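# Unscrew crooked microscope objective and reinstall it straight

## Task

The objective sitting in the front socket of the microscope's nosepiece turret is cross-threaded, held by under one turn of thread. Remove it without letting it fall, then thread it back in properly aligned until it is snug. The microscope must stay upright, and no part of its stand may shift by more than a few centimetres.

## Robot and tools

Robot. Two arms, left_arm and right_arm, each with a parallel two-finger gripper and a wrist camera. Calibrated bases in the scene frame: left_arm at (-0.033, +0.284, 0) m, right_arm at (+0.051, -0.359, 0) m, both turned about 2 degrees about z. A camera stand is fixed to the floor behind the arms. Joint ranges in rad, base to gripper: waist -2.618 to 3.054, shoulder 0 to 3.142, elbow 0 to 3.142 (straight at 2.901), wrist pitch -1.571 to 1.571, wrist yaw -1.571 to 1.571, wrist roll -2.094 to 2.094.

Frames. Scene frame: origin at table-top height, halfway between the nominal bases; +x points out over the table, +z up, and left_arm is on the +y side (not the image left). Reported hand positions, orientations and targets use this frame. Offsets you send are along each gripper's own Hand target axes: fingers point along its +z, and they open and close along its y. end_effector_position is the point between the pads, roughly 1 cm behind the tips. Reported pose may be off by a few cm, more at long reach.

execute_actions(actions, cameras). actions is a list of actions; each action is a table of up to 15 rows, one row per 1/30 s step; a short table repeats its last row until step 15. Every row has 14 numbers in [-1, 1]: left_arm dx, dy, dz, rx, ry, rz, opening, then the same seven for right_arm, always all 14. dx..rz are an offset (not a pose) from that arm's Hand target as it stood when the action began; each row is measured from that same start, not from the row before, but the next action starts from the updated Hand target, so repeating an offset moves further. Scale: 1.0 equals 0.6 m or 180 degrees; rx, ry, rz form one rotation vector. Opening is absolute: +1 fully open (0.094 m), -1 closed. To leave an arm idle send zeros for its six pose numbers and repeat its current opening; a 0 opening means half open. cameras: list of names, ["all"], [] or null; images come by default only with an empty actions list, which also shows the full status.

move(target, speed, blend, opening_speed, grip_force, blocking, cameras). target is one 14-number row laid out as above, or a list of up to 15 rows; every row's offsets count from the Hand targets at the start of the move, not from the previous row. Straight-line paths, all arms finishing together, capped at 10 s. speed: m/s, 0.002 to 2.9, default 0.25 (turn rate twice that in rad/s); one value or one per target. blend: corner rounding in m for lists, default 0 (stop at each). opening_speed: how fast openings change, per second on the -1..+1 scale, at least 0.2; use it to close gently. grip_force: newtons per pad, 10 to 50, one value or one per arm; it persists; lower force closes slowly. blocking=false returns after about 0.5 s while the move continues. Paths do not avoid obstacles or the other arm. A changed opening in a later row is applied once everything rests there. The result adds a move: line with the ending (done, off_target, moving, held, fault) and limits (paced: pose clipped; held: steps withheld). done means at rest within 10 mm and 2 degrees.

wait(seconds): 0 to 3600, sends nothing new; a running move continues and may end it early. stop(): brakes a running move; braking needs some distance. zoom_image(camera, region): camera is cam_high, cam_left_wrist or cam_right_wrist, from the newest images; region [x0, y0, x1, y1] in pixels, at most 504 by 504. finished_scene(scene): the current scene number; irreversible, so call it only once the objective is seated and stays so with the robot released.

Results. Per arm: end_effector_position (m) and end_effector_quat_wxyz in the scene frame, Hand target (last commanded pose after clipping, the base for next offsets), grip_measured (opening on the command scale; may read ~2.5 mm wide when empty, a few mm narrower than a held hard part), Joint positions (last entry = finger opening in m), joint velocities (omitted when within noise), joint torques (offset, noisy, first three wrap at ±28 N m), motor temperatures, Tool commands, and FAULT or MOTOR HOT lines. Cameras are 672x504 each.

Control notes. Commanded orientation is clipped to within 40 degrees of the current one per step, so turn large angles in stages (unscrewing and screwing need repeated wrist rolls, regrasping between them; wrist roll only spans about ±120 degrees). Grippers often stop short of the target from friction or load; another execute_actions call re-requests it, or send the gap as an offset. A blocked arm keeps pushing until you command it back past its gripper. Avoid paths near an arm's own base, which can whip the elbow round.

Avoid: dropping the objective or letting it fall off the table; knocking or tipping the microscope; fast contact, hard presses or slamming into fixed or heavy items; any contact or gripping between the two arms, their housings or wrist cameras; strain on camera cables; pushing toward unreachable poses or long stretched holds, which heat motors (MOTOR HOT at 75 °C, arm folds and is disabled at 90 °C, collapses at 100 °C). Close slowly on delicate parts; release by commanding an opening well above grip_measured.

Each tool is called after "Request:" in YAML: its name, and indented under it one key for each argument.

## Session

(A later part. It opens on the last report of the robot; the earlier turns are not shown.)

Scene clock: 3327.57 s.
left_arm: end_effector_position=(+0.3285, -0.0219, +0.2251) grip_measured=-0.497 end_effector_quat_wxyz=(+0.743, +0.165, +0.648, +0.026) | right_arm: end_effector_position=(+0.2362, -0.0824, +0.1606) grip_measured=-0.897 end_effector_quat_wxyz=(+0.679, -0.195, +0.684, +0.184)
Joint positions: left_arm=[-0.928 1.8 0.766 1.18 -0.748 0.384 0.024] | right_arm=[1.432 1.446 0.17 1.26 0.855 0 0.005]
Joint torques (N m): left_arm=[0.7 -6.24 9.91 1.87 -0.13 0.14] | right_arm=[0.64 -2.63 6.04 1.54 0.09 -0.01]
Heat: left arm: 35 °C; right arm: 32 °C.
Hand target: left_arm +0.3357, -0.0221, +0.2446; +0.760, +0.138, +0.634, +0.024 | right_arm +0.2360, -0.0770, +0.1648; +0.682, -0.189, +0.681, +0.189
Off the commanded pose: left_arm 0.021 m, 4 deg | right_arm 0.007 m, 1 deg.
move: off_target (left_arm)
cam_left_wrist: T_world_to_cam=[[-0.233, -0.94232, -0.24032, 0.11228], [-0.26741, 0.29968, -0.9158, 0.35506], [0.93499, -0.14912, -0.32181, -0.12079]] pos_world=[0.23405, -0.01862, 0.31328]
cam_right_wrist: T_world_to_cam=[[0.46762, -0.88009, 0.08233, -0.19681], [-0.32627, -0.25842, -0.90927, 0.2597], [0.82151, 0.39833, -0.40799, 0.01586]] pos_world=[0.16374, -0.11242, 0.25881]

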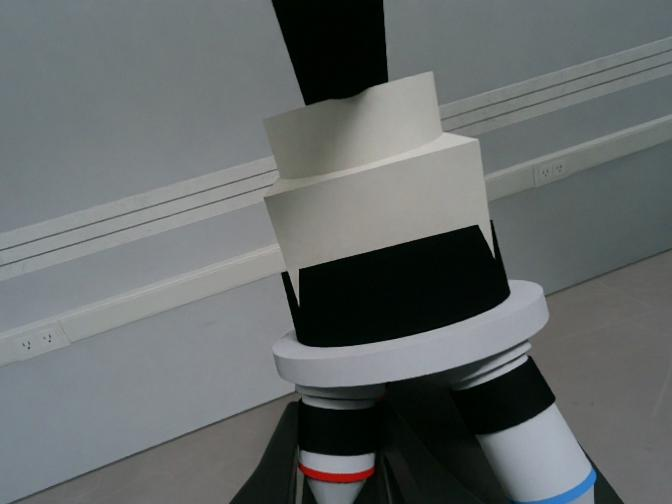

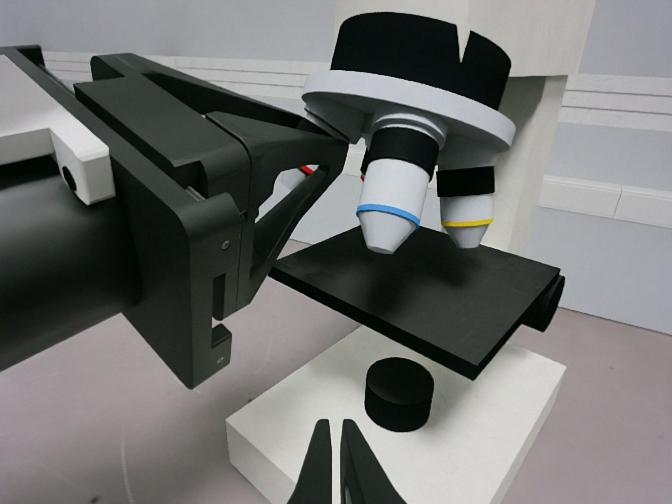

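Request:
move:
  target:
    - [0.0288,-0.0069,-0.0158,0.0112,0.0136,0.0094,-0.6,0,0,0,0,0,0,-0.9]
    - [0.0288,-0.0069,-0.0158,0.0112,0.0136,0.0094,-0.2,0,0,0,0,0,0,-0.9]
    - [0.0298,-0.0036,-0.0105,0.1764,0.0357,-0.1039,-0.2,0,0,0,0,0,0,-0.9]
    - [0.0302,-0.0008,-0.0051,0.3441,0.0493,-0.2270,-0.2,0,0,0,0,0,0,-0.9]
  speed: 0.27
  blend: [0,0,0.02,0]
  opening_speed: 1.0

Request:
move:
  target:
    - [0,0,0,0,0,0,-0.6,0,0,0,0,0,0,-0.9]
    - [-0.0210,-0.0212,0.0052,0.0043,-0.0131,0.0204,-0.6,0,0,0,0,0,0,-0.9]
    - [-0.0230,-0.0202,0.0034,-0.1152,-0.0285,0.0932,-0.6,0,0,0,0,0,0,-0.9]
    - [-0.0247,-0.0164,0.0056,-0.2295,-0.0409,0.1608,-0.6,0,0,0,0,0,0,-0.9]
    - [-0.0259,-0.0126,0.0086,-0.3442,-0.0496,0.2269,-0.6,0,0,0,0,0,0,-0.9]
  speed: 0.22
  blend: [0,0.01,0.02,0.02,0]
  opening_speed: 1.0

Request:
move:
  target:
    - [0.0288,-0.0069,-0.0158,0.0112,0.0136,0.0094,-0.6,0,0,0,0,0,0,-0.9]
    - [0.0288,-0.0069,-0.0158,0.0112,0.0136,0.0094,-0.2,0,0,0,0,0,0,-0.9]
    - [0.0292,-0.0039,-0.0111,0.1764,0.0357,-0.1039,-0.2,0,0,0,0,0,0,-0.9]
    - [0.0290,-0.0013,-0.0064,0.3441,0.0493,-0.2270,-0.2,0,0,0,0,0,0,-0.9]
  speed: 0.27
  blend: [0,0,0.02,0]
  opening_speed: 1.0

Request:
move:
  target:
    - [0,0,0,0,0,0,-0.6,0,0,0,0,0,0,-0.9]
    - [-0.0210,-0.0212,0.0052,0.0043,-0.0131,0.0204,-0.6,0,0,0,0,0,0,-0.9]
    - [-0.0230,-0.0202,0.0034,-0.1152,-0.0285,0.0932,-0.6,0,0,0,0,0,0,-0.9]
    - [-0.0247,-0.0164,0.0056,-0.2295,-0.0409,0.1608,-0.6,0,0,0,0,0,0,-0.9]
    - [-0.0259,-0.0126,0.0086,-0.3442,-0.0496,0.2269,-0.6,0,0,0,0,0,0,-0.9]
  speed: 0.22
  blend: [0,0.01,0.02,0.02,0]
  opening_speed: 1.0
  cameras: ["cam_right_wrist"]

Request:
zoom_image:
  camera: "cam_right_wrist"
  region: [310, 115, 346, 145]

Request:
move:
  target:
    - [0.0288,-0.0069,-0.0158,0.0112,0.0136,0.0094,-0.6,0,0,0,0,0,0,-0.9]
    - [0.0288,-0.0069,-0.0158,0.0112,0.0136,0.0094,-0.2,0,0,0,0,0,0,-0.9]
    - [0.0292,-0.0039,-0.0111,0.1764,0.0357,-0.1039,-0.2,0,0,0,0,0,0,-0.9]
    - [0.0290,-0.0013,-0.0064,0.3441,0.0493,-0.2270,-0.2,0,0,0,0,0,0,-0.9]
  speed: 0.27
  blend: [0,0,0.02,0]
  opening_speed: 1.0
  cameras: ["cam_left_wrist"]

Request:
zoom_image:
  camera: "cam_left_wrist"
  region: [290, 375, 390, 450]

Scene clock: 3362.30 s.
left_arm: end_effector_position=(+0.3303, -0.0174, +0.2235) grip_measured=-0.201 end_effector_quat_wxyz=(+0.491, +0.276, +0.623, -0.543) | right_arm: end_effector_position=(+0.2362, -0.0824, +0.1606) grip_measured=-0.897 end_effector_quat_wxyz=(+0.679, -0.195, +0.684, +0.184)
Joint positions: left_arm=[-0.367 1.801 0.806 1.104 0.846 -0.5 0.038] | right_arm=[1.432 1.446 0.17 1.26 0.855 0 0.005]
Joint torques (N m): left_arm=[0.42 -5.94 8.38 1.57 -0.04 0] | right_arm=[0.59 -2.62 6.04 1.55 0.09 -0.01]
Heat: left arm: 37 °C; right arm: 32 °C.
Hand target: left_arm +0.3363, -0.0180, +0.2268; +0.497, +0.280, +0.617, -0.542 | right_arm +0.2360, -0.0770, +0.1648; +0.682, -0.189, +0.681, +0.189
Off the commanded pose: left_arm 0.007 m, 1 deg | right_arm 0.007 m, 1 deg.
move: done

Scene clock: 3366.80 s.
left_arm: end_effector_position=(+0.3284, -0.0222, +0.2253) grip_measured=-0.498 end_effector_quat_wxyz=(+0.744, +0.163, +0.647, +0.024) | right_arm: end_effector_position=(+0.2362, -0.0824, +0.1606) grip_measured=-0.897 end_effector_quat_wxyz=(+0.679, -0.195, +0.684, +0.184)
Joint positions: left_arm=[-0.928 1.802 0.766 1.185 -0.747 0.38 0.024] | right_arm=[1.432 1.446 0.17 1.26 0.855 0 0.005]
Joint torques (N m): left_arm=[0.91 -6.2 9.98 1.88 -0.11 0.15] | right_arm=[0.65 -2.63 6.02 1.54 0.09 -0.01]
Heat: left arm: 37 °C; right arm: 32 °C.
Hand target: left_arm +0.3366, -0.0219, +0.2443; +0.761, +0.138, +0.634, +0.024 | right_arm +0.2360, -0.0770, +0.1648; +0.682, -0.189, +0.681, +0.189
Off the commanded pose: left_arm 0.021 m, 4 deg | right_arm 0.007 m, 1 deg.
move: off_target (left_arm)

Scene clock: 3371.37 s.
left_arm: end_effector_position=(+0.3302, -0.0176, +0.2237) grip_measured=-0.201 end_effector_quat_wxyz=(+0.491, +0.276, +0.622, -0.543) | right_arm: end_effector_position=(+0.2362, -0.0824, +0.1606) grip_measured=-0.897 end_effector_quat_wxyz=(+0.679, -0.195, +0.684, +0.184)
Joint positions: left_arm=[-0.367 1.801 0.806 1.105 0.845 -0.501 0.038] | right_arm=[1.432 1.446 0.17 1.26 0.855 0 0.005]
Joint torques (N m): left_arm=[0.43 -5.9 8.39 1.55 -0.04 0.03] | right_arm=[0.62 -2.63 6.04 1.53 0.09 -0.01]
Heat: left arm: 36 °C; right arm: 32 °C.
Hand target: left_arm +0.3361, -0.0182, +0.2270; +0.498, +0.280, +0.616, -0.542 | right_arm +0.2360, -0.0770, +0.1648; +0.682, -0.189, +0.681, +0.189
Off the commanded pose: left_arm 0.007 m, 1 deg | right_arm 0.007 m, 1 deg.
move: done

Scene clock: 3375.90 s.
left_arm: end_effector_position=(+0.3281, -0.0226, +0.2255) grip_measured=-0.498 end_effector_quat_wxyz=(+0.744, +0.163, +0.647, +0.024) | right_arm: end_effector_position=(+0.2362, -0.0824, +0.1606) grip_measured=-0.897 end_effector_quat_wxyz=(+0.679, -0.195, +0.684, +0.184)
Joint positions: left_arm=[-0.93 1.803 0.766 1.186 -0.747 0.381 0.024] | right_arm=[1.432 1.446 0.17 1.26 0.855 0 0.005]
Joint torques (N m): left_arm=[0.92 -6.19 9.98 1.85 -0.13 0.17] | right_arm=[0.61 -2.65 6.04 1.55 0.1 -0.02]
Heat: left arm: 36 °C; right arm: 32 °C.
Hand target: left_arm +0.3365, -0.0220, +0.2445; +0.761, +0.137, +0.634, +0.024 | right_arm +0.2360, -0.0770, +0.1648; +0.682, -0.189, +0.681, +0.189
Off the commanded pose: left_arm 0.021 m, 4 deg | right_arm 0.007 m, 1 deg.
move: off_target (left_arm)
cam_right_wrist: T_world_to_cam=[[0.46762, -0.88009, 0.08233, -0.19681], [-0.32627, -0.25842, -0.90927, 0.2597], [0.82151, 0.39833, -0.40799, 0.01586]] pos_world=[0.16374, -0.11242, 0.25881]

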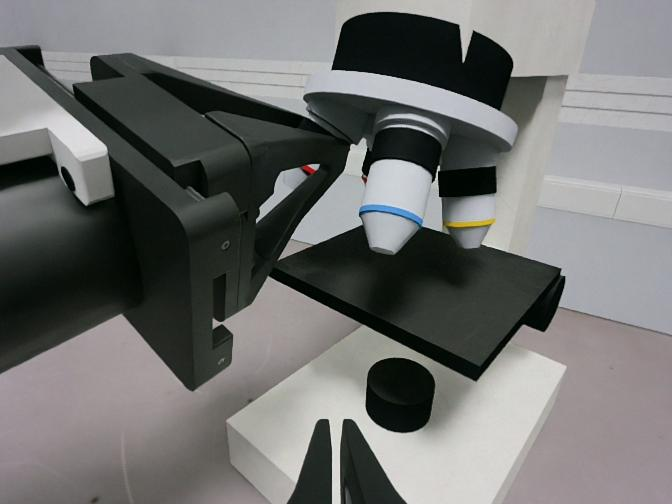

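Scaled by 14.000 from the camera's image (finer frame: 960x720).

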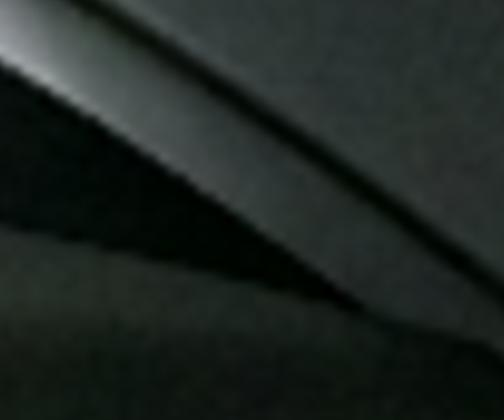

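Scene clock: 3380.47 s.
left_arm: end_effector_position=(+0.3301, -0.0178, +0.2238) grip_measured=-0.201 end_effector_quat_wxyz=(+0.491, +0.276, +0.622, -0.544) | right_arm: end_effector_position=(+0.2362, -0.0824, +0.1606) grip_measured=-0.897 end_effector_quat_wxyz=(+0.679, -0.195, +0.684, +0.184)
Joint positions: left_arm=[-0.368 1.801 0.806 1.107 0.844 -0.501 0.038] | right_arm=[1.432 1.446 0.17 1.26 0.855 0 0.005]
Joint torques (N m): left_arm=[0.5 -5.91 8.42 1.55 -0.03 0.05] | right_arm=[0.62 -2.62 6.05 1.55 0.1 -0.01]
Heat: left arm: 36 °C; right arm: 32 °C.
Hand target: left_arm +0.3360, -0.0184, +0.2271; +0.498, +0.280, +0.616, -0.542 | right_arm +0.2360, -0.0770, +0.1648; +0.682, -0.189, +0.681, +0.189
Off the commanded pose: left_arm 0.007 m, 1 deg | right_arm 0.007 m, 1 deg.
move: done
cam_left_wrist: T_world_to_cam=[[-0.8755, -0.19648, 0.44147, 0.18895], [-0.47816, 0.22045, -0.85016, 0.40661], [0.06971, -0.95541, -0.28695, 0.14138]] pos_world=[0.34999, 0.08256, 0.30284]

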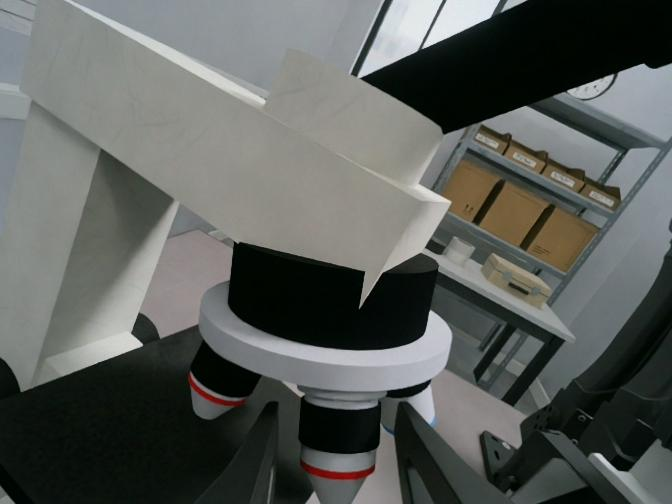

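Scaled by 5.040 from the camera's image (finer frame: 960x720).

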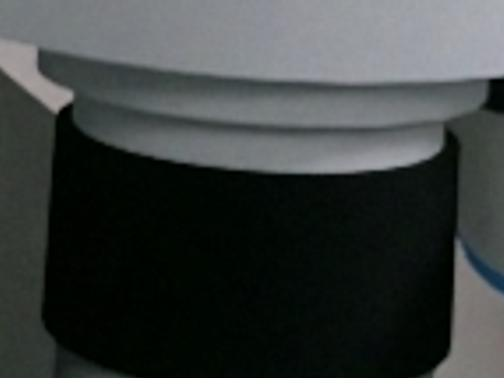

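Request:
move:
  target:
    - [0,0,0,0,0,0,-0.6,0,0,0,0,0,0,-0.9]
    - [-0.0210,-0.0212,0.0052,0.0043,-0.0131,0.0204,-0.6,0,0,0,0,0,0,-0.9]
    - [-0.0230,-0.0202,0.0034,-0.1152,-0.0285,0.0932,-0.6,0,0,0,0,0,0,-0.9]
    - [-0.0247,-0.0164,0.0056,-0.2295,-0.0409,0.1608,-0.6,0,0,0,0,0,0,-0.9]
    - [-0.0259,-0.0126,0.0086,-0.3442,-0.0496,0.2269,-0.6,0,0,0,0,0,0,-0.9]
  speed: 0.22
  blend: [0,0.01,0.02,0.02,0]
  opening_speed: 1.0
  cameras: ["cam_right_wrist"]

Request:
zoom_image:
  camera: "cam_right_wrist"
  region: [310, 115, 346, 145]

Request:
move:
  target:
    - [0.0288,-0.0069,-0.0158,0.0112,0.0136,0.0094,-0.6,0,0,0,0,0,0,-0.9]
    - [0.0288,-0.0069,-0.0158,0.0112,0.0136,0.0094,-0.2,0,0,0,0,0,0,-0.9]
    - [0.0292,-0.0039,-0.0111,0.1764,0.0357,-0.1039,-0.2,0,0,0,0,0,0,-0.9]
    - [0.0290,-0.0013,-0.0064,0.3441,0.0493,-0.2270,-0.2,0,0,0,0,0,0,-0.9]
  speed: 0.27
  blend: [0,0,0.02,0]
  opening_speed: 1.0
  cameras: ["cam_left_wrist"]

Request:
zoom_image:
  camera: "cam_left_wrist"
  region: [290, 375, 390, 450]

Scene clock: 3393.33 s.
left_arm: end_effector_position=(+0.3277, -0.0232, +0.2257) grip_measured=-0.500 end_effector_quat_wxyz=(+0.745, +0.163, +0.647, +0.023) | right_arm: end_effector_position=(+0.2362, -0.0824, +0.1606) grip_measured=-0.897 end_effector_quat_wxyz=(+0.679, -0.195, +0.684, +0.184)
Joint positions: left_arm=[-0.931 1.803 0.766 1.188 -0.747 0.381 0.023] | right_arm=[1.432 1.446 0.17 1.26 0.855 0 0.005]
Joint torques (N m): left_arm=[0.99 -6.19 10.04 1.82 -0.14 0.16] | right_arm=[0.58 -2.62 6.04 1.55 0.09 -0.01]
Heat: left arm: 35 °C; right arm: 32 °C.
Hand target: left_arm +0.3363, -0.0223, +0.2447; +0.761, +0.137, +0.634, +0.024 | right_arm +0.2360, -0.0770, +0.1648; +0.682, -0.189, +0.681, +0.189
Off the commanded pose: left_arm 0.021 m, 4 deg | right_arm 0.007 m, 1 deg.
move: off_target (left_arm)
cam_right_wrist: T_world_to_cam=[[0.46762, -0.88009, 0.08233, -0.19681], [-0.32627, -0.25842, -0.90927, 0.2597], [0.82151, 0.39833, -0.40799, 0.01586]] pos_world=[0.16374, -0.11242, 0.25881]

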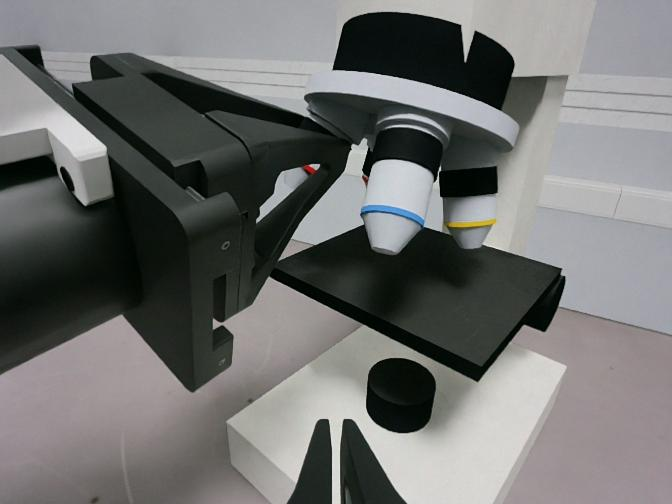

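Scaled by 14.000 from the camera's image (finer frame: 960x720).

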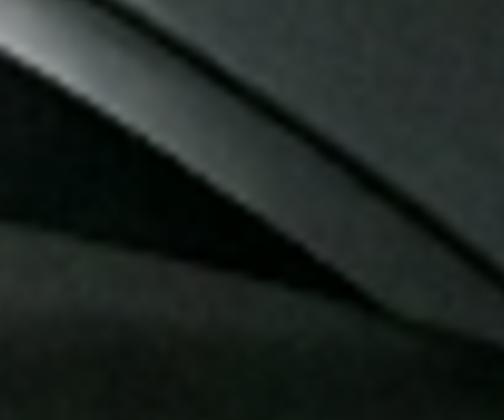

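Scene clock: 3397.90 s.
left_arm: end_effector_position=(+0.3300, -0.0181, +0.2239) grip_measured=-0.201 end_effector_quat_wxyz=(+0.492, +0.276, +0.622, -0.544) | right_arm: end_effector_position=(+0.2362, -0.0824, +0.1606) grip_measured=-0.897 end_effector_quat_wxyz=(+0.679, -0.195, +0.684, +0.184)
Joint positions: left_arm=[-0.369 1.802 0.805 1.108 0.843 -0.502 0.038] | right_arm=[1.432 1.446 0.17 1.26 0.855 0 0.005]
Joint torques (N m): left_arm=[0.46 -5.9 8.36 1.58 -0.03 0.06] | right_arm=[0.64 -2.65 6.04 1.53 0.09 -0.01]
Heat: left arm: 35 °C; right arm: 32 °C.
Hand target: left_arm +0.3359, -0.0187, +0.2271; +0.498, +0.280, +0.616, -0.542 | right_arm +0.2360, -0.0770, +0.1648; +0.682, -0.189, +0.681, +0.189
Off the commanded pose: left_arm 0.007 m, 1 deg | right_arm 0.007 m, 1 deg.
move: done
cam_left_wrist: T_world_to_cam=[[-0.87555, -0.19651, 0.44136, 0.18881], [-0.47802, 0.21978, -0.85041, 0.40658], [0.07012, -0.95555, -0.28636, 0.14077]] pos_world=[0.34979, 0.08226, 0.30274]

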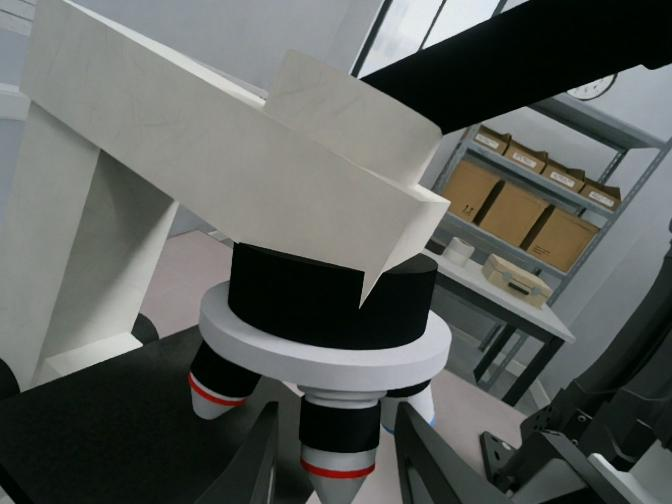

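Scaled by 5.040 from the camera's image (finer frame: 960x720).

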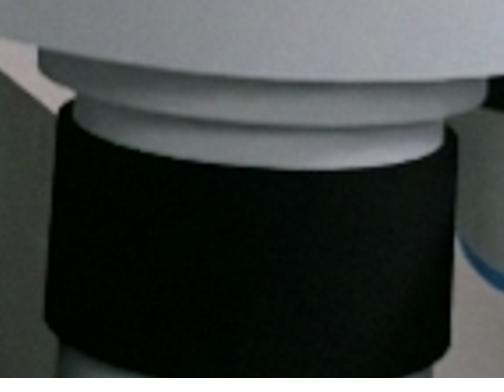

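Request:
move:
  target:
    - [0,0,0,0,0,0,-0.6,0,0,0,0,0,0,-0.9]
    - [-0.0210,-0.0212,0.0052,0.0043,-0.0131,0.0204,-0.6,0,0,0,0,0,0,-0.9]
    - [-0.0230,-0.0202,0.0034,-0.1152,-0.0285,0.0932,-0.6,0,0,0,0,0,0,-0.9]
    - [-0.0247,-0.0164,0.0056,-0.2295,-0.0409,0.1608,-0.6,0,0,0,0,0,0,-0.9]
    - [-0.0259,-0.0126,0.0086,-0.3442,-0.0496,0.2269,-0.6,0,0,0,0,0,0,-0.9]
  speed: 0.22
  blend: [0,0.01,0.02,0.02,0]
  opening_speed: 1.0
  cameras: ["cam_right_wrist"]

Request:
zoom_image:
  camera: "cam_right_wrist"
  region: [310, 115, 346, 145]

Request:
move:
  target:
    - [0.0288,-0.0069,-0.0158,0.0112,0.0136,0.0094,-0.6,0,0,0,0,0,0,-0.9]
    - [0.0288,-0.0069,-0.0158,0.0112,0.0136,0.0094,-0.2,0,0,0,0,0,0,-0.9]
    - [0.0292,-0.0039,-0.0111,0.1764,0.0357,-0.1039,-0.2,0,0,0,0,0,0,-0.9]
    - [0.0290,-0.0016,-0.0064,0.3441,0.0493,-0.2270,-0.2,0,0,0,0,0,0,-0.9]
  speed: 0.27
  blend: [0,0,0.02,0]
  opening_speed: 1.0
  cameras: ["cam_left_wrist"]

Request:
zoom_image:
  camera: "cam_left_wrist"
  region: [290, 375, 390, 450]

Scene clock: 3410.37 s.
left_arm: end_effector_position=(+0.3273, -0.0238, +0.2257) grip_measured=-0.502 end_effector_quat_wxyz=(+0.745, +0.163, +0.647, +0.022) | right_arm: end_effector_position=(+0.2362, -0.0824, +0.1606) grip_measured=-0.897 end_effector_quat_wxyz=(+0.679, -0.195, +0.684, +0.184)
Joint positions: left_arm=[-0.933 1.804 0.767 1.189 -0.748 0.381 0.023] | right_arm=[1.432 1.446 0.17 1.26 0.855 0 0.005]
Joint torques (N m): left_arm=[1.05 -6.24 10.04 1.82 -0.15 0.17] | right_arm=[0.64 -2.63 6.05 1.54 0.1 -0.02]
Heat: left arm: 35 °C; right arm: 32 °C.
Hand target: left_arm +0.3362, -0.0224, +0.2447; +0.761, +0.136, +0.634, +0.024 | right_arm +0.2360, -0.0770, +0.1648; +0.682, -0.189, +0.681, +0.189
Off the commanded pose: left_arm 0.021 m, 4 deg | right_arm 0.007 m, 1 deg.
move: off_target (left_arm)
cam_right_wrist: T_world_to_cam=[[0.46762, -0.88009, 0.08233, -0.19681], [-0.32627, -0.25842, -0.90927, 0.2597], [0.82151, 0.39833, -0.40799, 0.01586]] pos_world=[0.16374, -0.11242, 0.25881]

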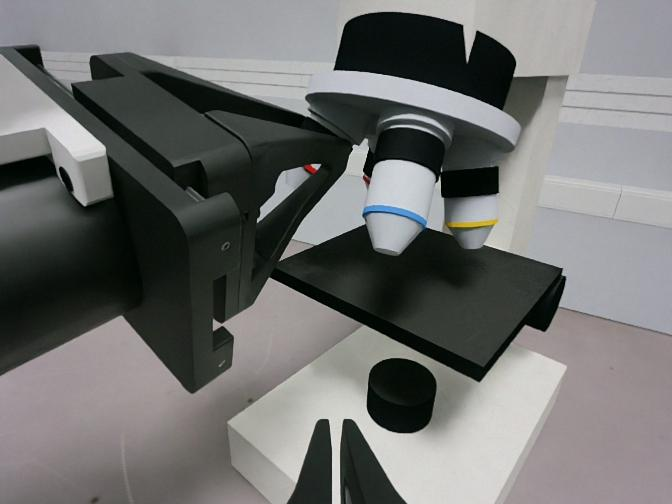

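Scaled by 14.000 from the camera's image (finer frame: 960x720).

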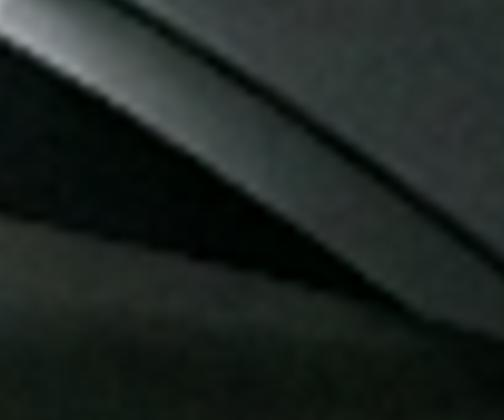

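Scene clock: 3414.93 s.
left_arm: end_effector_position=(+0.3298, -0.0184, +0.2240) grip_measured=-0.201 end_effector_quat_wxyz=(+0.492, +0.276, +0.622, -0.544) | right_arm: end_effector_position=(+0.2362, -0.0824, +0.1606) grip_measured=-0.897 end_effector_quat_wxyz=(+0.679, -0.195, +0.684, +0.184)
Joint positions: left_arm=[-0.37 1.802 0.805 1.11 0.841 -0.502 0.038] | right_arm=[1.432 1.446 0.17 1.26 0.855 0 0.005]
Joint torques (N m): left_arm=[0.46 -5.93 8.4 1.62 -0.02 0.02] | right_arm=[0.61 -2.63 6.04 1.55 0.1 -0.01]
Heat: left arm: 35 °C; right arm: 32 °C.
Hand target: left_arm +0.3357, -0.0190, +0.2273; +0.499, +0.279, +0.616, -0.542 | right_arm +0.2360, -0.0770, +0.1648; +0.682, -0.189, +0.681, +0.189
Off the commanded pose: left_arm 0.007 m, 1 deg | right_arm 0.007 m, 1 deg.
move: done
cam_left_wrist: T_world_to_cam=[[-0.87576, -0.19646, 0.44096, 0.18874], [-0.47755, 0.21895, -0.85089, 0.40666], [0.07062, -0.95576, -0.28556, 0.14022]] pos_world=[0.34959, 0.08206, 0.30284]

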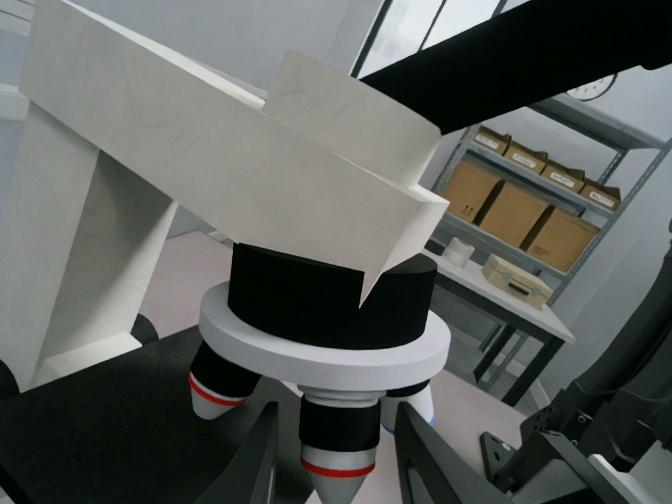

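Scaled by 5.040 from the camera's image (finer frame: 960x720).

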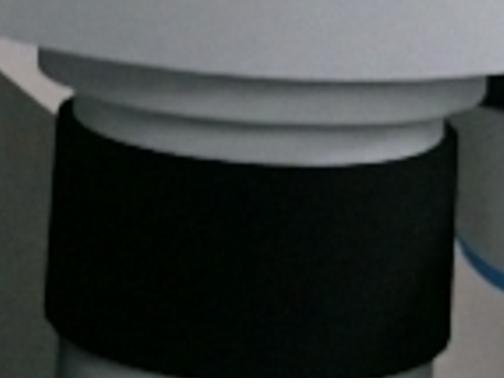

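Request:
move:
  target:
    - [0,0,0,0,0,0,-0.6,0,0,0,0,0,0,-0.9]
    - [-0.0210,-0.0212,0.0052,0.0043,-0.0131,0.0204,-0.6,0,0,0,0,0,0,-0.9]
    - [-0.0230,-0.0202,0.0034,-0.1152,-0.0285,0.0932,-0.6,0,0,0,0,0,0,-0.9]
    - [-0.0247,-0.0164,0.0056,-0.2295,-0.0409,0.1608,-0.6,0,0,0,0,0,0,-0.9]
    - [-0.0259,-0.0126,0.0086,-0.3442,-0.0496,0.2269,-0.6,0,0,0,0,0,0,-0.9]
  speed: 0.22
  blend: [0,0.01,0.02,0.02,0]
  opening_speed: 1.0
  cameras: ["cam_right_wrist", "cam_left_wrist"]

Request:
zoom_image:
  camera: "cam_right_wrist"
  region: [310, 115, 346, 145]

Request:
zoom_image:
  camera: "cam_left_wrist"
  region: [290, 370, 390, 445]

Scene clock: 3425.47 s.
left_arm: end_effector_position=(+0.3268, -0.0245, +0.2260) grip_measured=-0.504 end_effector_quat_wxyz=(+0.745, +0.163, +0.646, +0.021) | right_arm: end_effector_position=(+0.2362, -0.0824, +0.1606) grip_measured=-0.897 end_effector_quat_wxyz=(+0.679, -0.195, +0.684, +0.184)
Joint positions: left_arm=[-0.935 1.805 0.768 1.19 -0.748 0.38 0.023] | right_arm=[1.432 1.446 0.17 1.26 0.855 0 0.005]
Joint torques (N m): left_arm=[1.16 -6.27 10.06 1.87 -0.17 0.2] | right_arm=[0.59 -2.65 6.04 1.55 0.09 -0.01]
Heat: left arm: 35 °C; right arm: 32 °C.
Hand target: left_arm +0.3360, -0.0228, +0.2450; +0.761, +0.136, +0.633, +0.024 | right_arm +0.2360, -0.0770, +0.1648; +0.682, -0.189, +0.681, +0.189
Off the commanded pose: left_arm 0.021 m, 4 deg | right_arm 0.007 m, 1 deg.
move: off_target (left_arm)
cam_left_wrist: T_world_to_cam=[[-0.23836, -0.94322, -0.23134, 0.10931], [-0.26238, 0.29189, -0.91976, 0.35522], [0.93506, -0.15854, -0.31706, -0.12062]] pos_world=[0.23205, -0.0197, 0.31377]
cam_right_wrist: T_world_to_cam=[[0.46762, -0.88009, 0.08233, -0.19681], [-0.32627, -0.25842, -0.90927, 0.2597], [0.82151, 0.39833, -0.40799, 0.01586]] pos_world=[0.16374, -0.11242, 0.25881]
Images, in order (width x height): cam_left_wrist 672x504, cam_right_wrist 672x504.

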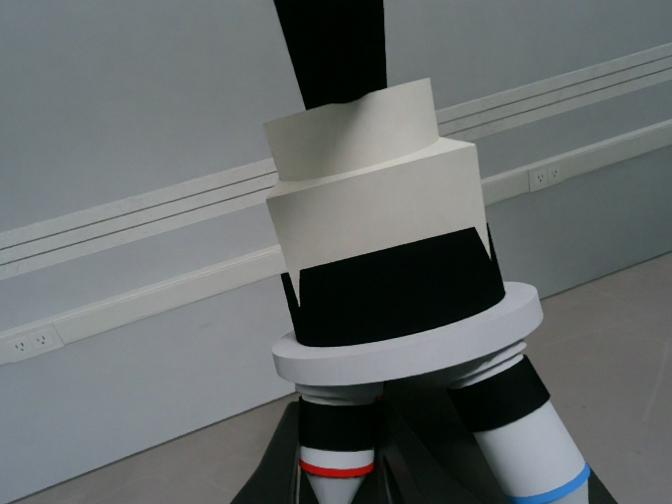

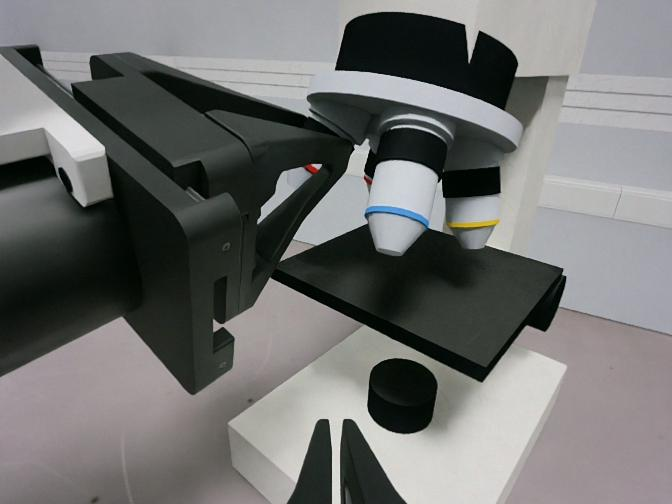

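Scaled by 14.000 from the camera's image (finer frame: 960x720).

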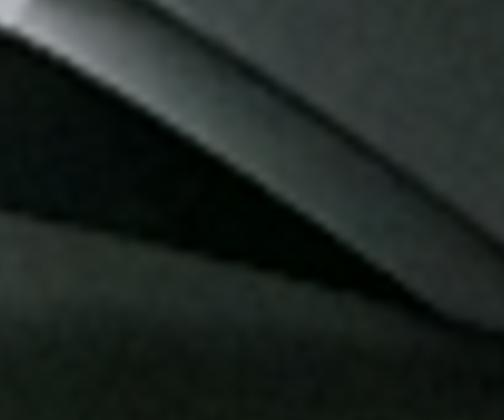

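Scaled by 5.040 from the camera's image (finer frame: 960x720).

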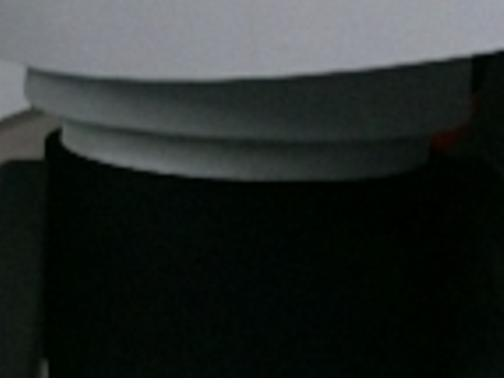

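Request:
move:
  target:
    - [0.0288,-0.0069,-0.0158,0.0112,0.0136,0.0094,-0.6,0,0,0,0,0,0,-0.9]
    - [0.0288,-0.0069,-0.0158,0.0112,0.0136,0.0094,-0.2,0,0,0,0,0,0,-0.9]
    - [0.0292,-0.0039,-0.0111,0.1764,0.0357,-0.1039,-0.2,0,0,0,0,0,0,-0.9]
    - [0.0290,-0.0018,-0.0066,0.3441,0.0493,-0.2270,-0.2,0,0,0,0,0,0,-0.9]
  speed: 0.27
  blend: [0,0,0.02,0]
  opening_speed: 1.0
  cameras: ["cam_left_wrist"]

Request:
zoom_image:
  camera: "cam_left_wrist"
  region: [290, 375, 390, 450]

Request:
move:
  target:
    - [0,0,0,0,0,0,-0.6,0,0,0,0,0,0,-0.9]
    - [-0.0210,-0.0212,0.0052,0.0043,-0.0131,0.0204,-0.6,0,0,0,0,0,0,-0.9]
    - [-0.0230,-0.0202,0.0034,-0.1152,-0.0285,0.0932,-0.6,0,0,0,0,0,0,-0.9]
    - [-0.0247,-0.0164,0.0056,-0.2295,-0.0409,0.1608,-0.6,0,0,0,0,0,0,-0.9]
    - [-0.0259,-0.0126,0.0086,-0.3442,-0.0496,0.2269,-0.6,0,0,0,0,0,0,-0.9]
  speed: 0.2
  blend: [0,0.01,0.02,0.02,0]
  opening_speed: 1.0
  cameras: ["cam_right_wrist", "cam_left_wrist"]

Request:
zoom_image:
  camera: "cam_right_wrist"
  region: [310, 115, 346, 145]

Request:
zoom_image:
  camera: "cam_left_wrist"
  region: [290, 370, 390, 445]

Scene clock: 3443.37 s.
left_arm: end_effector_position=(+0.3296, -0.0189, +0.2241) grip_measured=-0.201 end_effector_quat_wxyz=(+0.492, +0.276, +0.621, -0.544) | right_arm: end_effector_position=(+0.2362, -0.0824, +0.1606) grip_measured=-0.897 end_effector_quat_wxyz=(+0.679, -0.195, +0.684, +0.184)
Joint positions: left_arm=[-0.372 1.802 0.805 1.112 0.839 -0.503 0.038] | right_arm=[1.432 1.446 0.17 1.26 0.855 0 0.005]
Joint torques (N m): left_arm=[0.44 -5.85 8.39 1.58 -0.05 0.03] | right_arm=[0.61 -2.63 6.02 1.55 0.1 0]
Heat: left arm: 34 °C; right arm: 32 °C.
Hand target: left_arm +0.3355, -0.0196, +0.2274; +0.499, +0.279, +0.615, -0.543 | right_arm +0.2360, -0.0770, +0.1648; +0.682, -0.189, +0.681, +0.189
Off the commanded pose: left_arm 0.007 m, 1 deg | right_arm 0.007 m, 1 deg.
move: done
cam_left_wrist: T_world_to_cam=[[-0.87578, -0.19637, 0.44096, 0.1884], [-0.47746, 0.21799, -0.85118, 0.40674], [0.07102, -0.95599, -0.28467, 0.13947]] pos_world=[0.34929, 0.08166, 0.30284]

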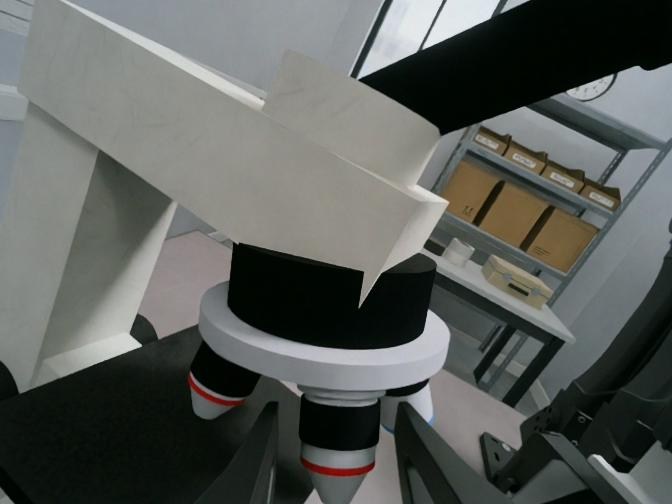

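Scaled by 5.040 from the camera's image (finer frame: 960x720).

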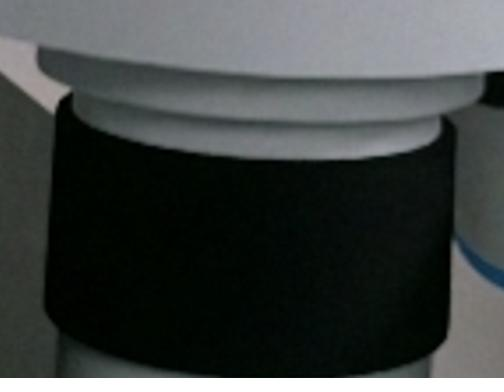

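Scene clock: 3448.40 s.
left_arm: end_effector_position=(+0.3157, -0.0385, +0.2305) grip_measured=-0.507 end_effector_quat_wxyz=(+0.748, +0.145, +0.646, -0.050) | right_arm: end_effector_position=(+0.2362, -0.0824, +0.1606) grip_measured=-0.897 end_effector_quat_wxyz=(+0.679, -0.195, +0.684, +0.184)
Joint positions: left_arm=[-0.958 1.79 0.76 1.191 -0.703 0.259 0.023] | right_arm=[1.432 1.446 0.17 1.26 0.855 0 0.005]
Joint torques (N m): left_arm=[3.08 -6.06 10.66 1.58 -0.57 1.39] | right_arm=[0.62 -2.67 6.02 1.54 0.09 -0.02]
Heat: left arm: 34 °C; right arm: 32 °C.
Hand target: left_arm +0.3357, -0.0233, +0.2451; +0.762, +0.136, +0.633, +0.024 | right_arm +0.2360, -0.0770, +0.1648; +0.682, -0.189, +0.681, +0.189
Off the commanded pose: left_arm 0.029 m, 9 deg | right_arm 0.007 m, 1 deg.
move: off_target (left_arm)
cam_left_wrist: T_world_to_cam=[[-0.31925, -0.94076, -0.11418, 0.09323], [-0.26026, 0.20289, -0.94398, 0.3621], [0.91123, -0.27165, -0.30961, -0.10965]] pos_world=[0.22392, -0.01555, 0.31851]
cam_right_wrist: T_world_to_cam=[[0.46762, -0.88009, 0.08233, -0.19681], [-0.32627, -0.25842, -0.90927, 0.2597], [0.82151, 0.39833, -0.40799, 0.01586]] pos_world=[0.16374, -0.11242, 0.25881]
Images, in order (width x height): cam_left_wrist 672x504, cam_right_wrist 672x504.

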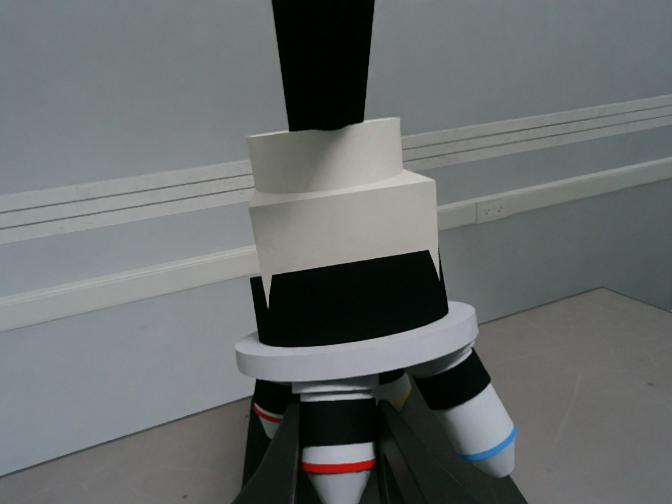

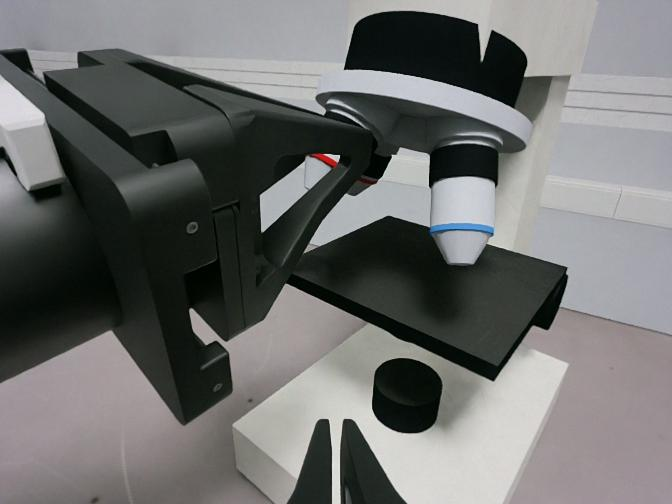

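Scaled by 14.000 from the camera's image (finer frame: 960x720).

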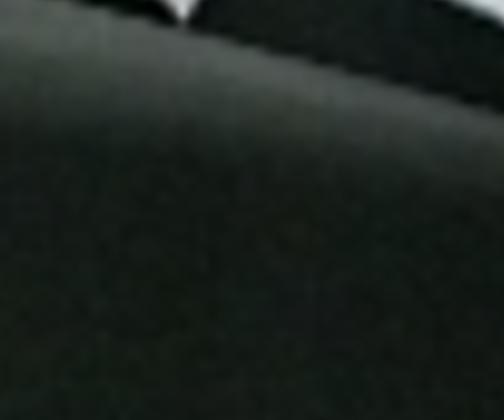

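Scaled by 5.040 from the camera's image (finer frame: 960x720).

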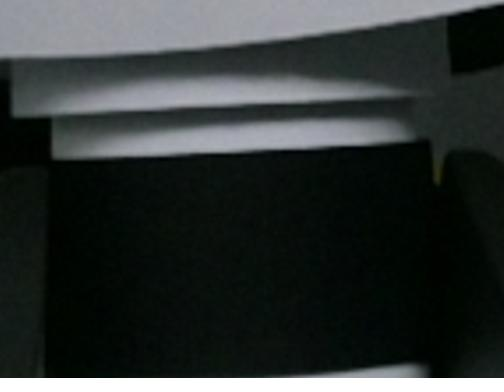

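Request:
move:
  target:
    - [0.0114,-0.0347,-0.0318,0.0356,0.0054,-0.0332,-0.6,0,0,0,0,0,0,-0.9]
    - [0.0114,-0.0347,-0.0318,0.0356,0.0054,-0.0332,-0.2,0,0,0,0,0,0,-0.9]
  speed: 0.1
  opening_speed: 0.8
  cameras: ["all"]

Request:
zoom_image:
  camera: "cam_left_wrist"
  region: [260, 350, 420, 504]

Request:
zoom_image:
  camera: "cam_high"
  region: [200, 150, 400, 350]

Scene clock: 3468.47 s.
left_arm: end_effector_position=(+0.3138, -0.0402, +0.2311) grip_measured=-0.202 end_effector_quat_wxyz=(+0.748, +0.143, +0.646, -0.055) | right_arm: end_effector_position=(+0.2362, -0.0824, +0.1606) grip_measured=-0.897 end_effector_quat_wxyz=(+0.679, -0.195, +0.684, +0.184)
Joint positions: left_arm=[-0.964 1.79 0.76 1.194 -0.705 0.251 0.038] | right_arm=[1.432 1.446 0.17 1.26 0.855 0 0.005]
Joint torques (N m): left_arm=[0.58 -6.99 6.11 1.52 0.05 0.06] | right_arm=[0.58 -2.65 6.02 1.54 0.09 -0.01]
Heat: left arm: 33 °C; right arm: 32 °C.
Hand target: left_arm +0.3157, -0.0385, +0.2306; +0.748, +0.144, +0.646, -0.050 | right_arm +0.2360, -0.0770, +0.1648; +0.682, -0.189, +0.681, +0.189
Off the commanded pose: left_arm 0.003 m, 1 deg | right_arm 0.007 m, 1 deg.
move: done; target 2's new opening was sent with left_arm's hand 0.002 m and 3 deg from that target
cam_left_wrist: T_world_to_cam=[[-0.32473, -0.94014, -0.1034, 0.09025], [-0.26015, 0.19389, -0.9459, 0.36253], [0.90933, -0.28026, -0.30753, -0.10844]] pos_world=[0.22222, -0.01584, 0.3189]
cam_right_wrist: T_world_to_cam=[[0.46762, -0.88009, 0.08233, -0.19681], [-0.32627, -0.25842, -0.90927, 0.2597], [0.82151, 0.39833, -0.40799, 0.01586]] pos_world=[0.16374, -0.11242, 0.25881]

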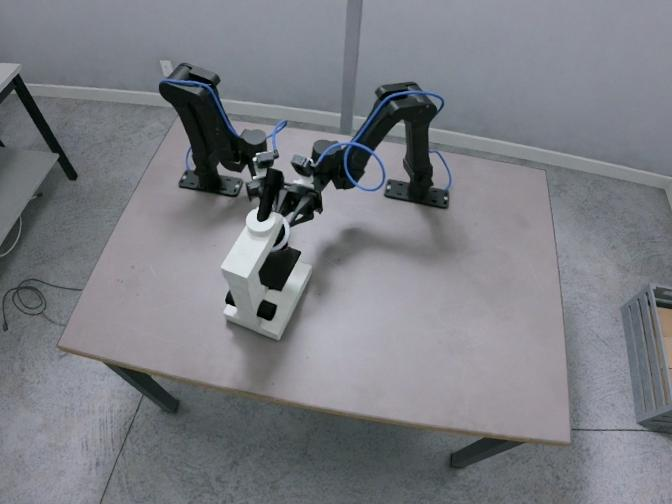

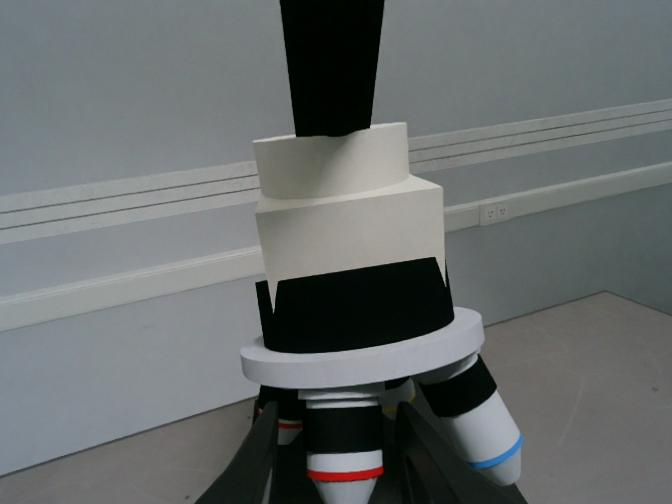

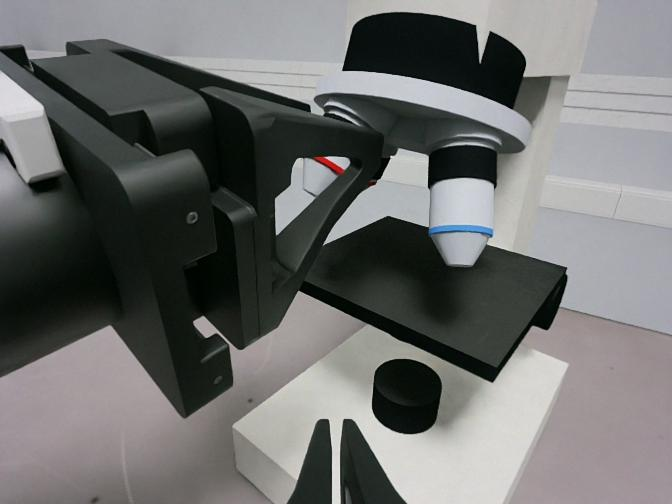

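Scaled by 3.150 from the camera's image (finer frame: 960x720).

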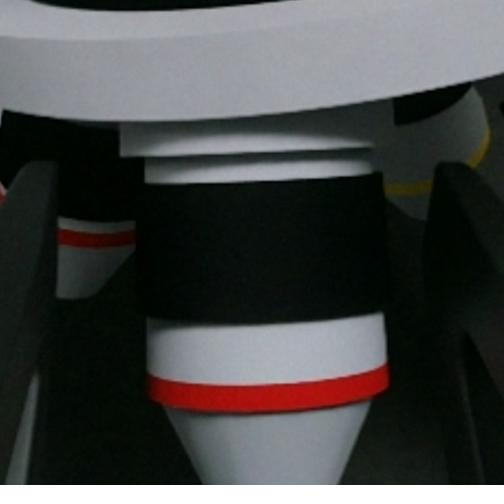

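Scaled by 2.520 from the camera's image (finer frame: 960x720).

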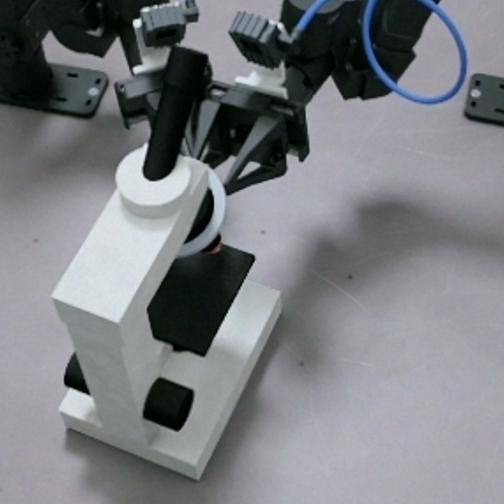

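Request:
move:
  target:
    - [0,0,0,0,0,0,-0.2,0.0163,-0.1810,-0.0728,-0.2348,0.0065,0.0283,-0.9]
    - [0,0,-0.0900,0,0,0,-0.2,0.0163,-0.1810,-0.0728,-0.2348,0.0065,0.0283,-0.9]
    - [0,0,-0.2000,0,0,0,-0.2,0.0163,-0.1810,-0.0728,-0.2348,0.0065,0.0283,-0.9]
  speed: [0.2, 0.12, 0.2]
  blend: [0,0.01,0]
  cameras: ["all"]

Scene clock: 3520.87 s.
left_arm: end_effector_position=(+0.2044, -0.0098, +0.2128) grip_measured=-0.202 end_effector_quat_wxyz=(+0.745, +0.152, +0.648, -0.048) | right_arm: end_effector_position=(+0.2579, -0.1920, +0.1574) grip_measured=-0.897 end_effector_quat_wxyz=(+0.554, -0.394, +0.582, +0.445)
Joint positions: left_arm=[-1.27 1.628 0.438 1.404 -1.003 0.347 0.038] | right_arm=[-0.006 1.387 0.037 1.394 -1.312 0.124 0.005]
Joint torques (N m): left_arm=[-0.64 -5.89 3.95 1.55 -0.05 0.06] | right_arm=[-0.58 -1.48 3 1.39 -0.11 0.04]
Heat: left arm: 32 °C; right arm: 32 °C.
Hand target: left_arm +0.2016, -0.0047, +0.2156; +0.748, +0.145, +0.646, -0.050 | right_arm +0.2546, -0.1926, +0.1552; +0.552, -0.394, +0.582, +0.449
Off the commanded pose: left_arm 0.007 m, 1 deg | right_arm 0.004 m, 0 deg.
move: done
cam_left_wrist: T_world_to_cam=[[-0.32629, -0.93709, -0.12411, 0.08619], [-0.26311, 0.21614, -0.94024, 0.31053], [0.90792, -0.27414, -0.31708, -0.00363]] pos_world=[0.11312, 0.01265, 0.30152]
cam_right_wrist: T_world_to_cam=[[0.93821, -0.34583, -0.01266, -0.30688], [-0.14723, -0.36577, -0.91899, 0.17032], [0.31318, 0.86407, -0.39409, 0.2587]] pos_world=[0.23198, -0.26736, 0.25459]

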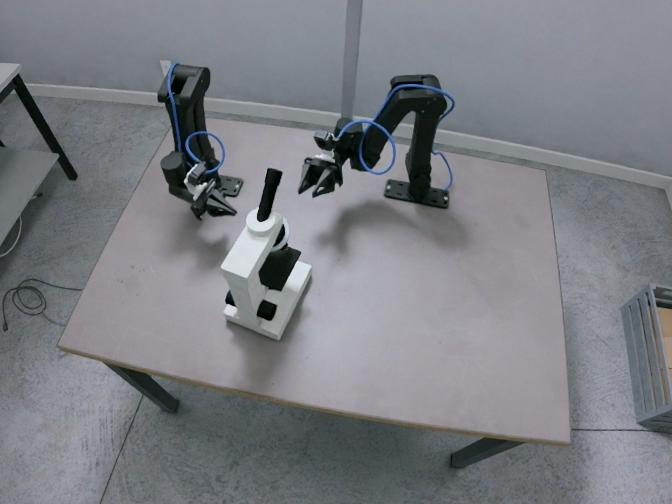

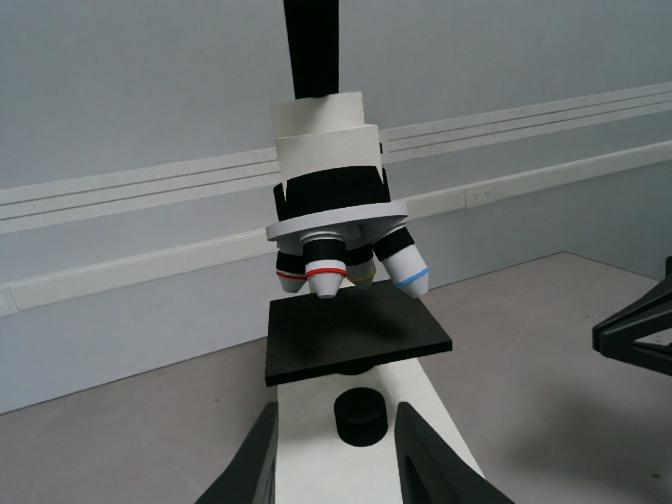

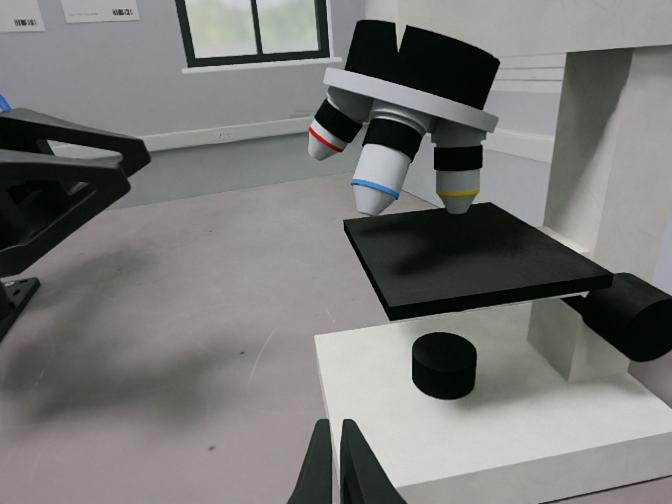

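Request:
zoom_image:
  camera: "cam_right_wrist"
  region: [290, 60, 450, 180]

Request:
zoom_image:
  camera: "cam_left_wrist"
  region: [270, 190, 390, 310]

Scaled by 3.150 from the camera's image (finer frame: 960x720).

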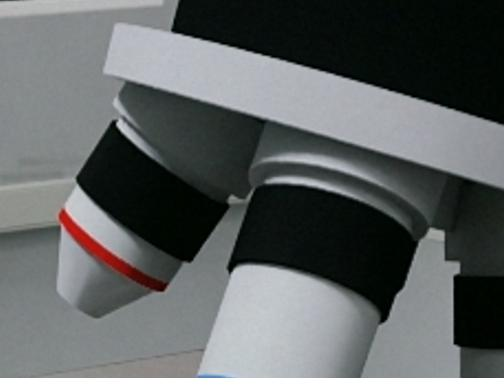

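Scaled by 4.200 from the camera's image (finer frame: 960x720).

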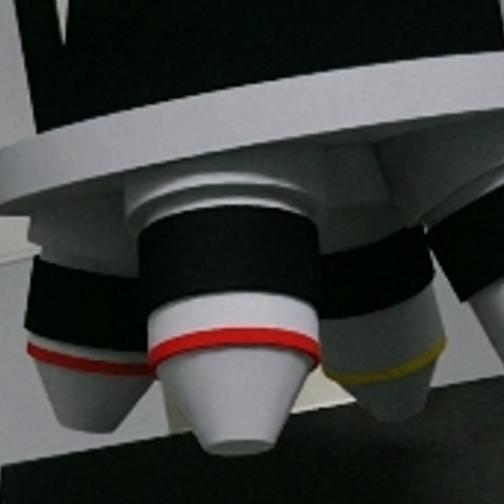

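Request:
finished_scene:
  scene: 1

The scene is finished: the task was done.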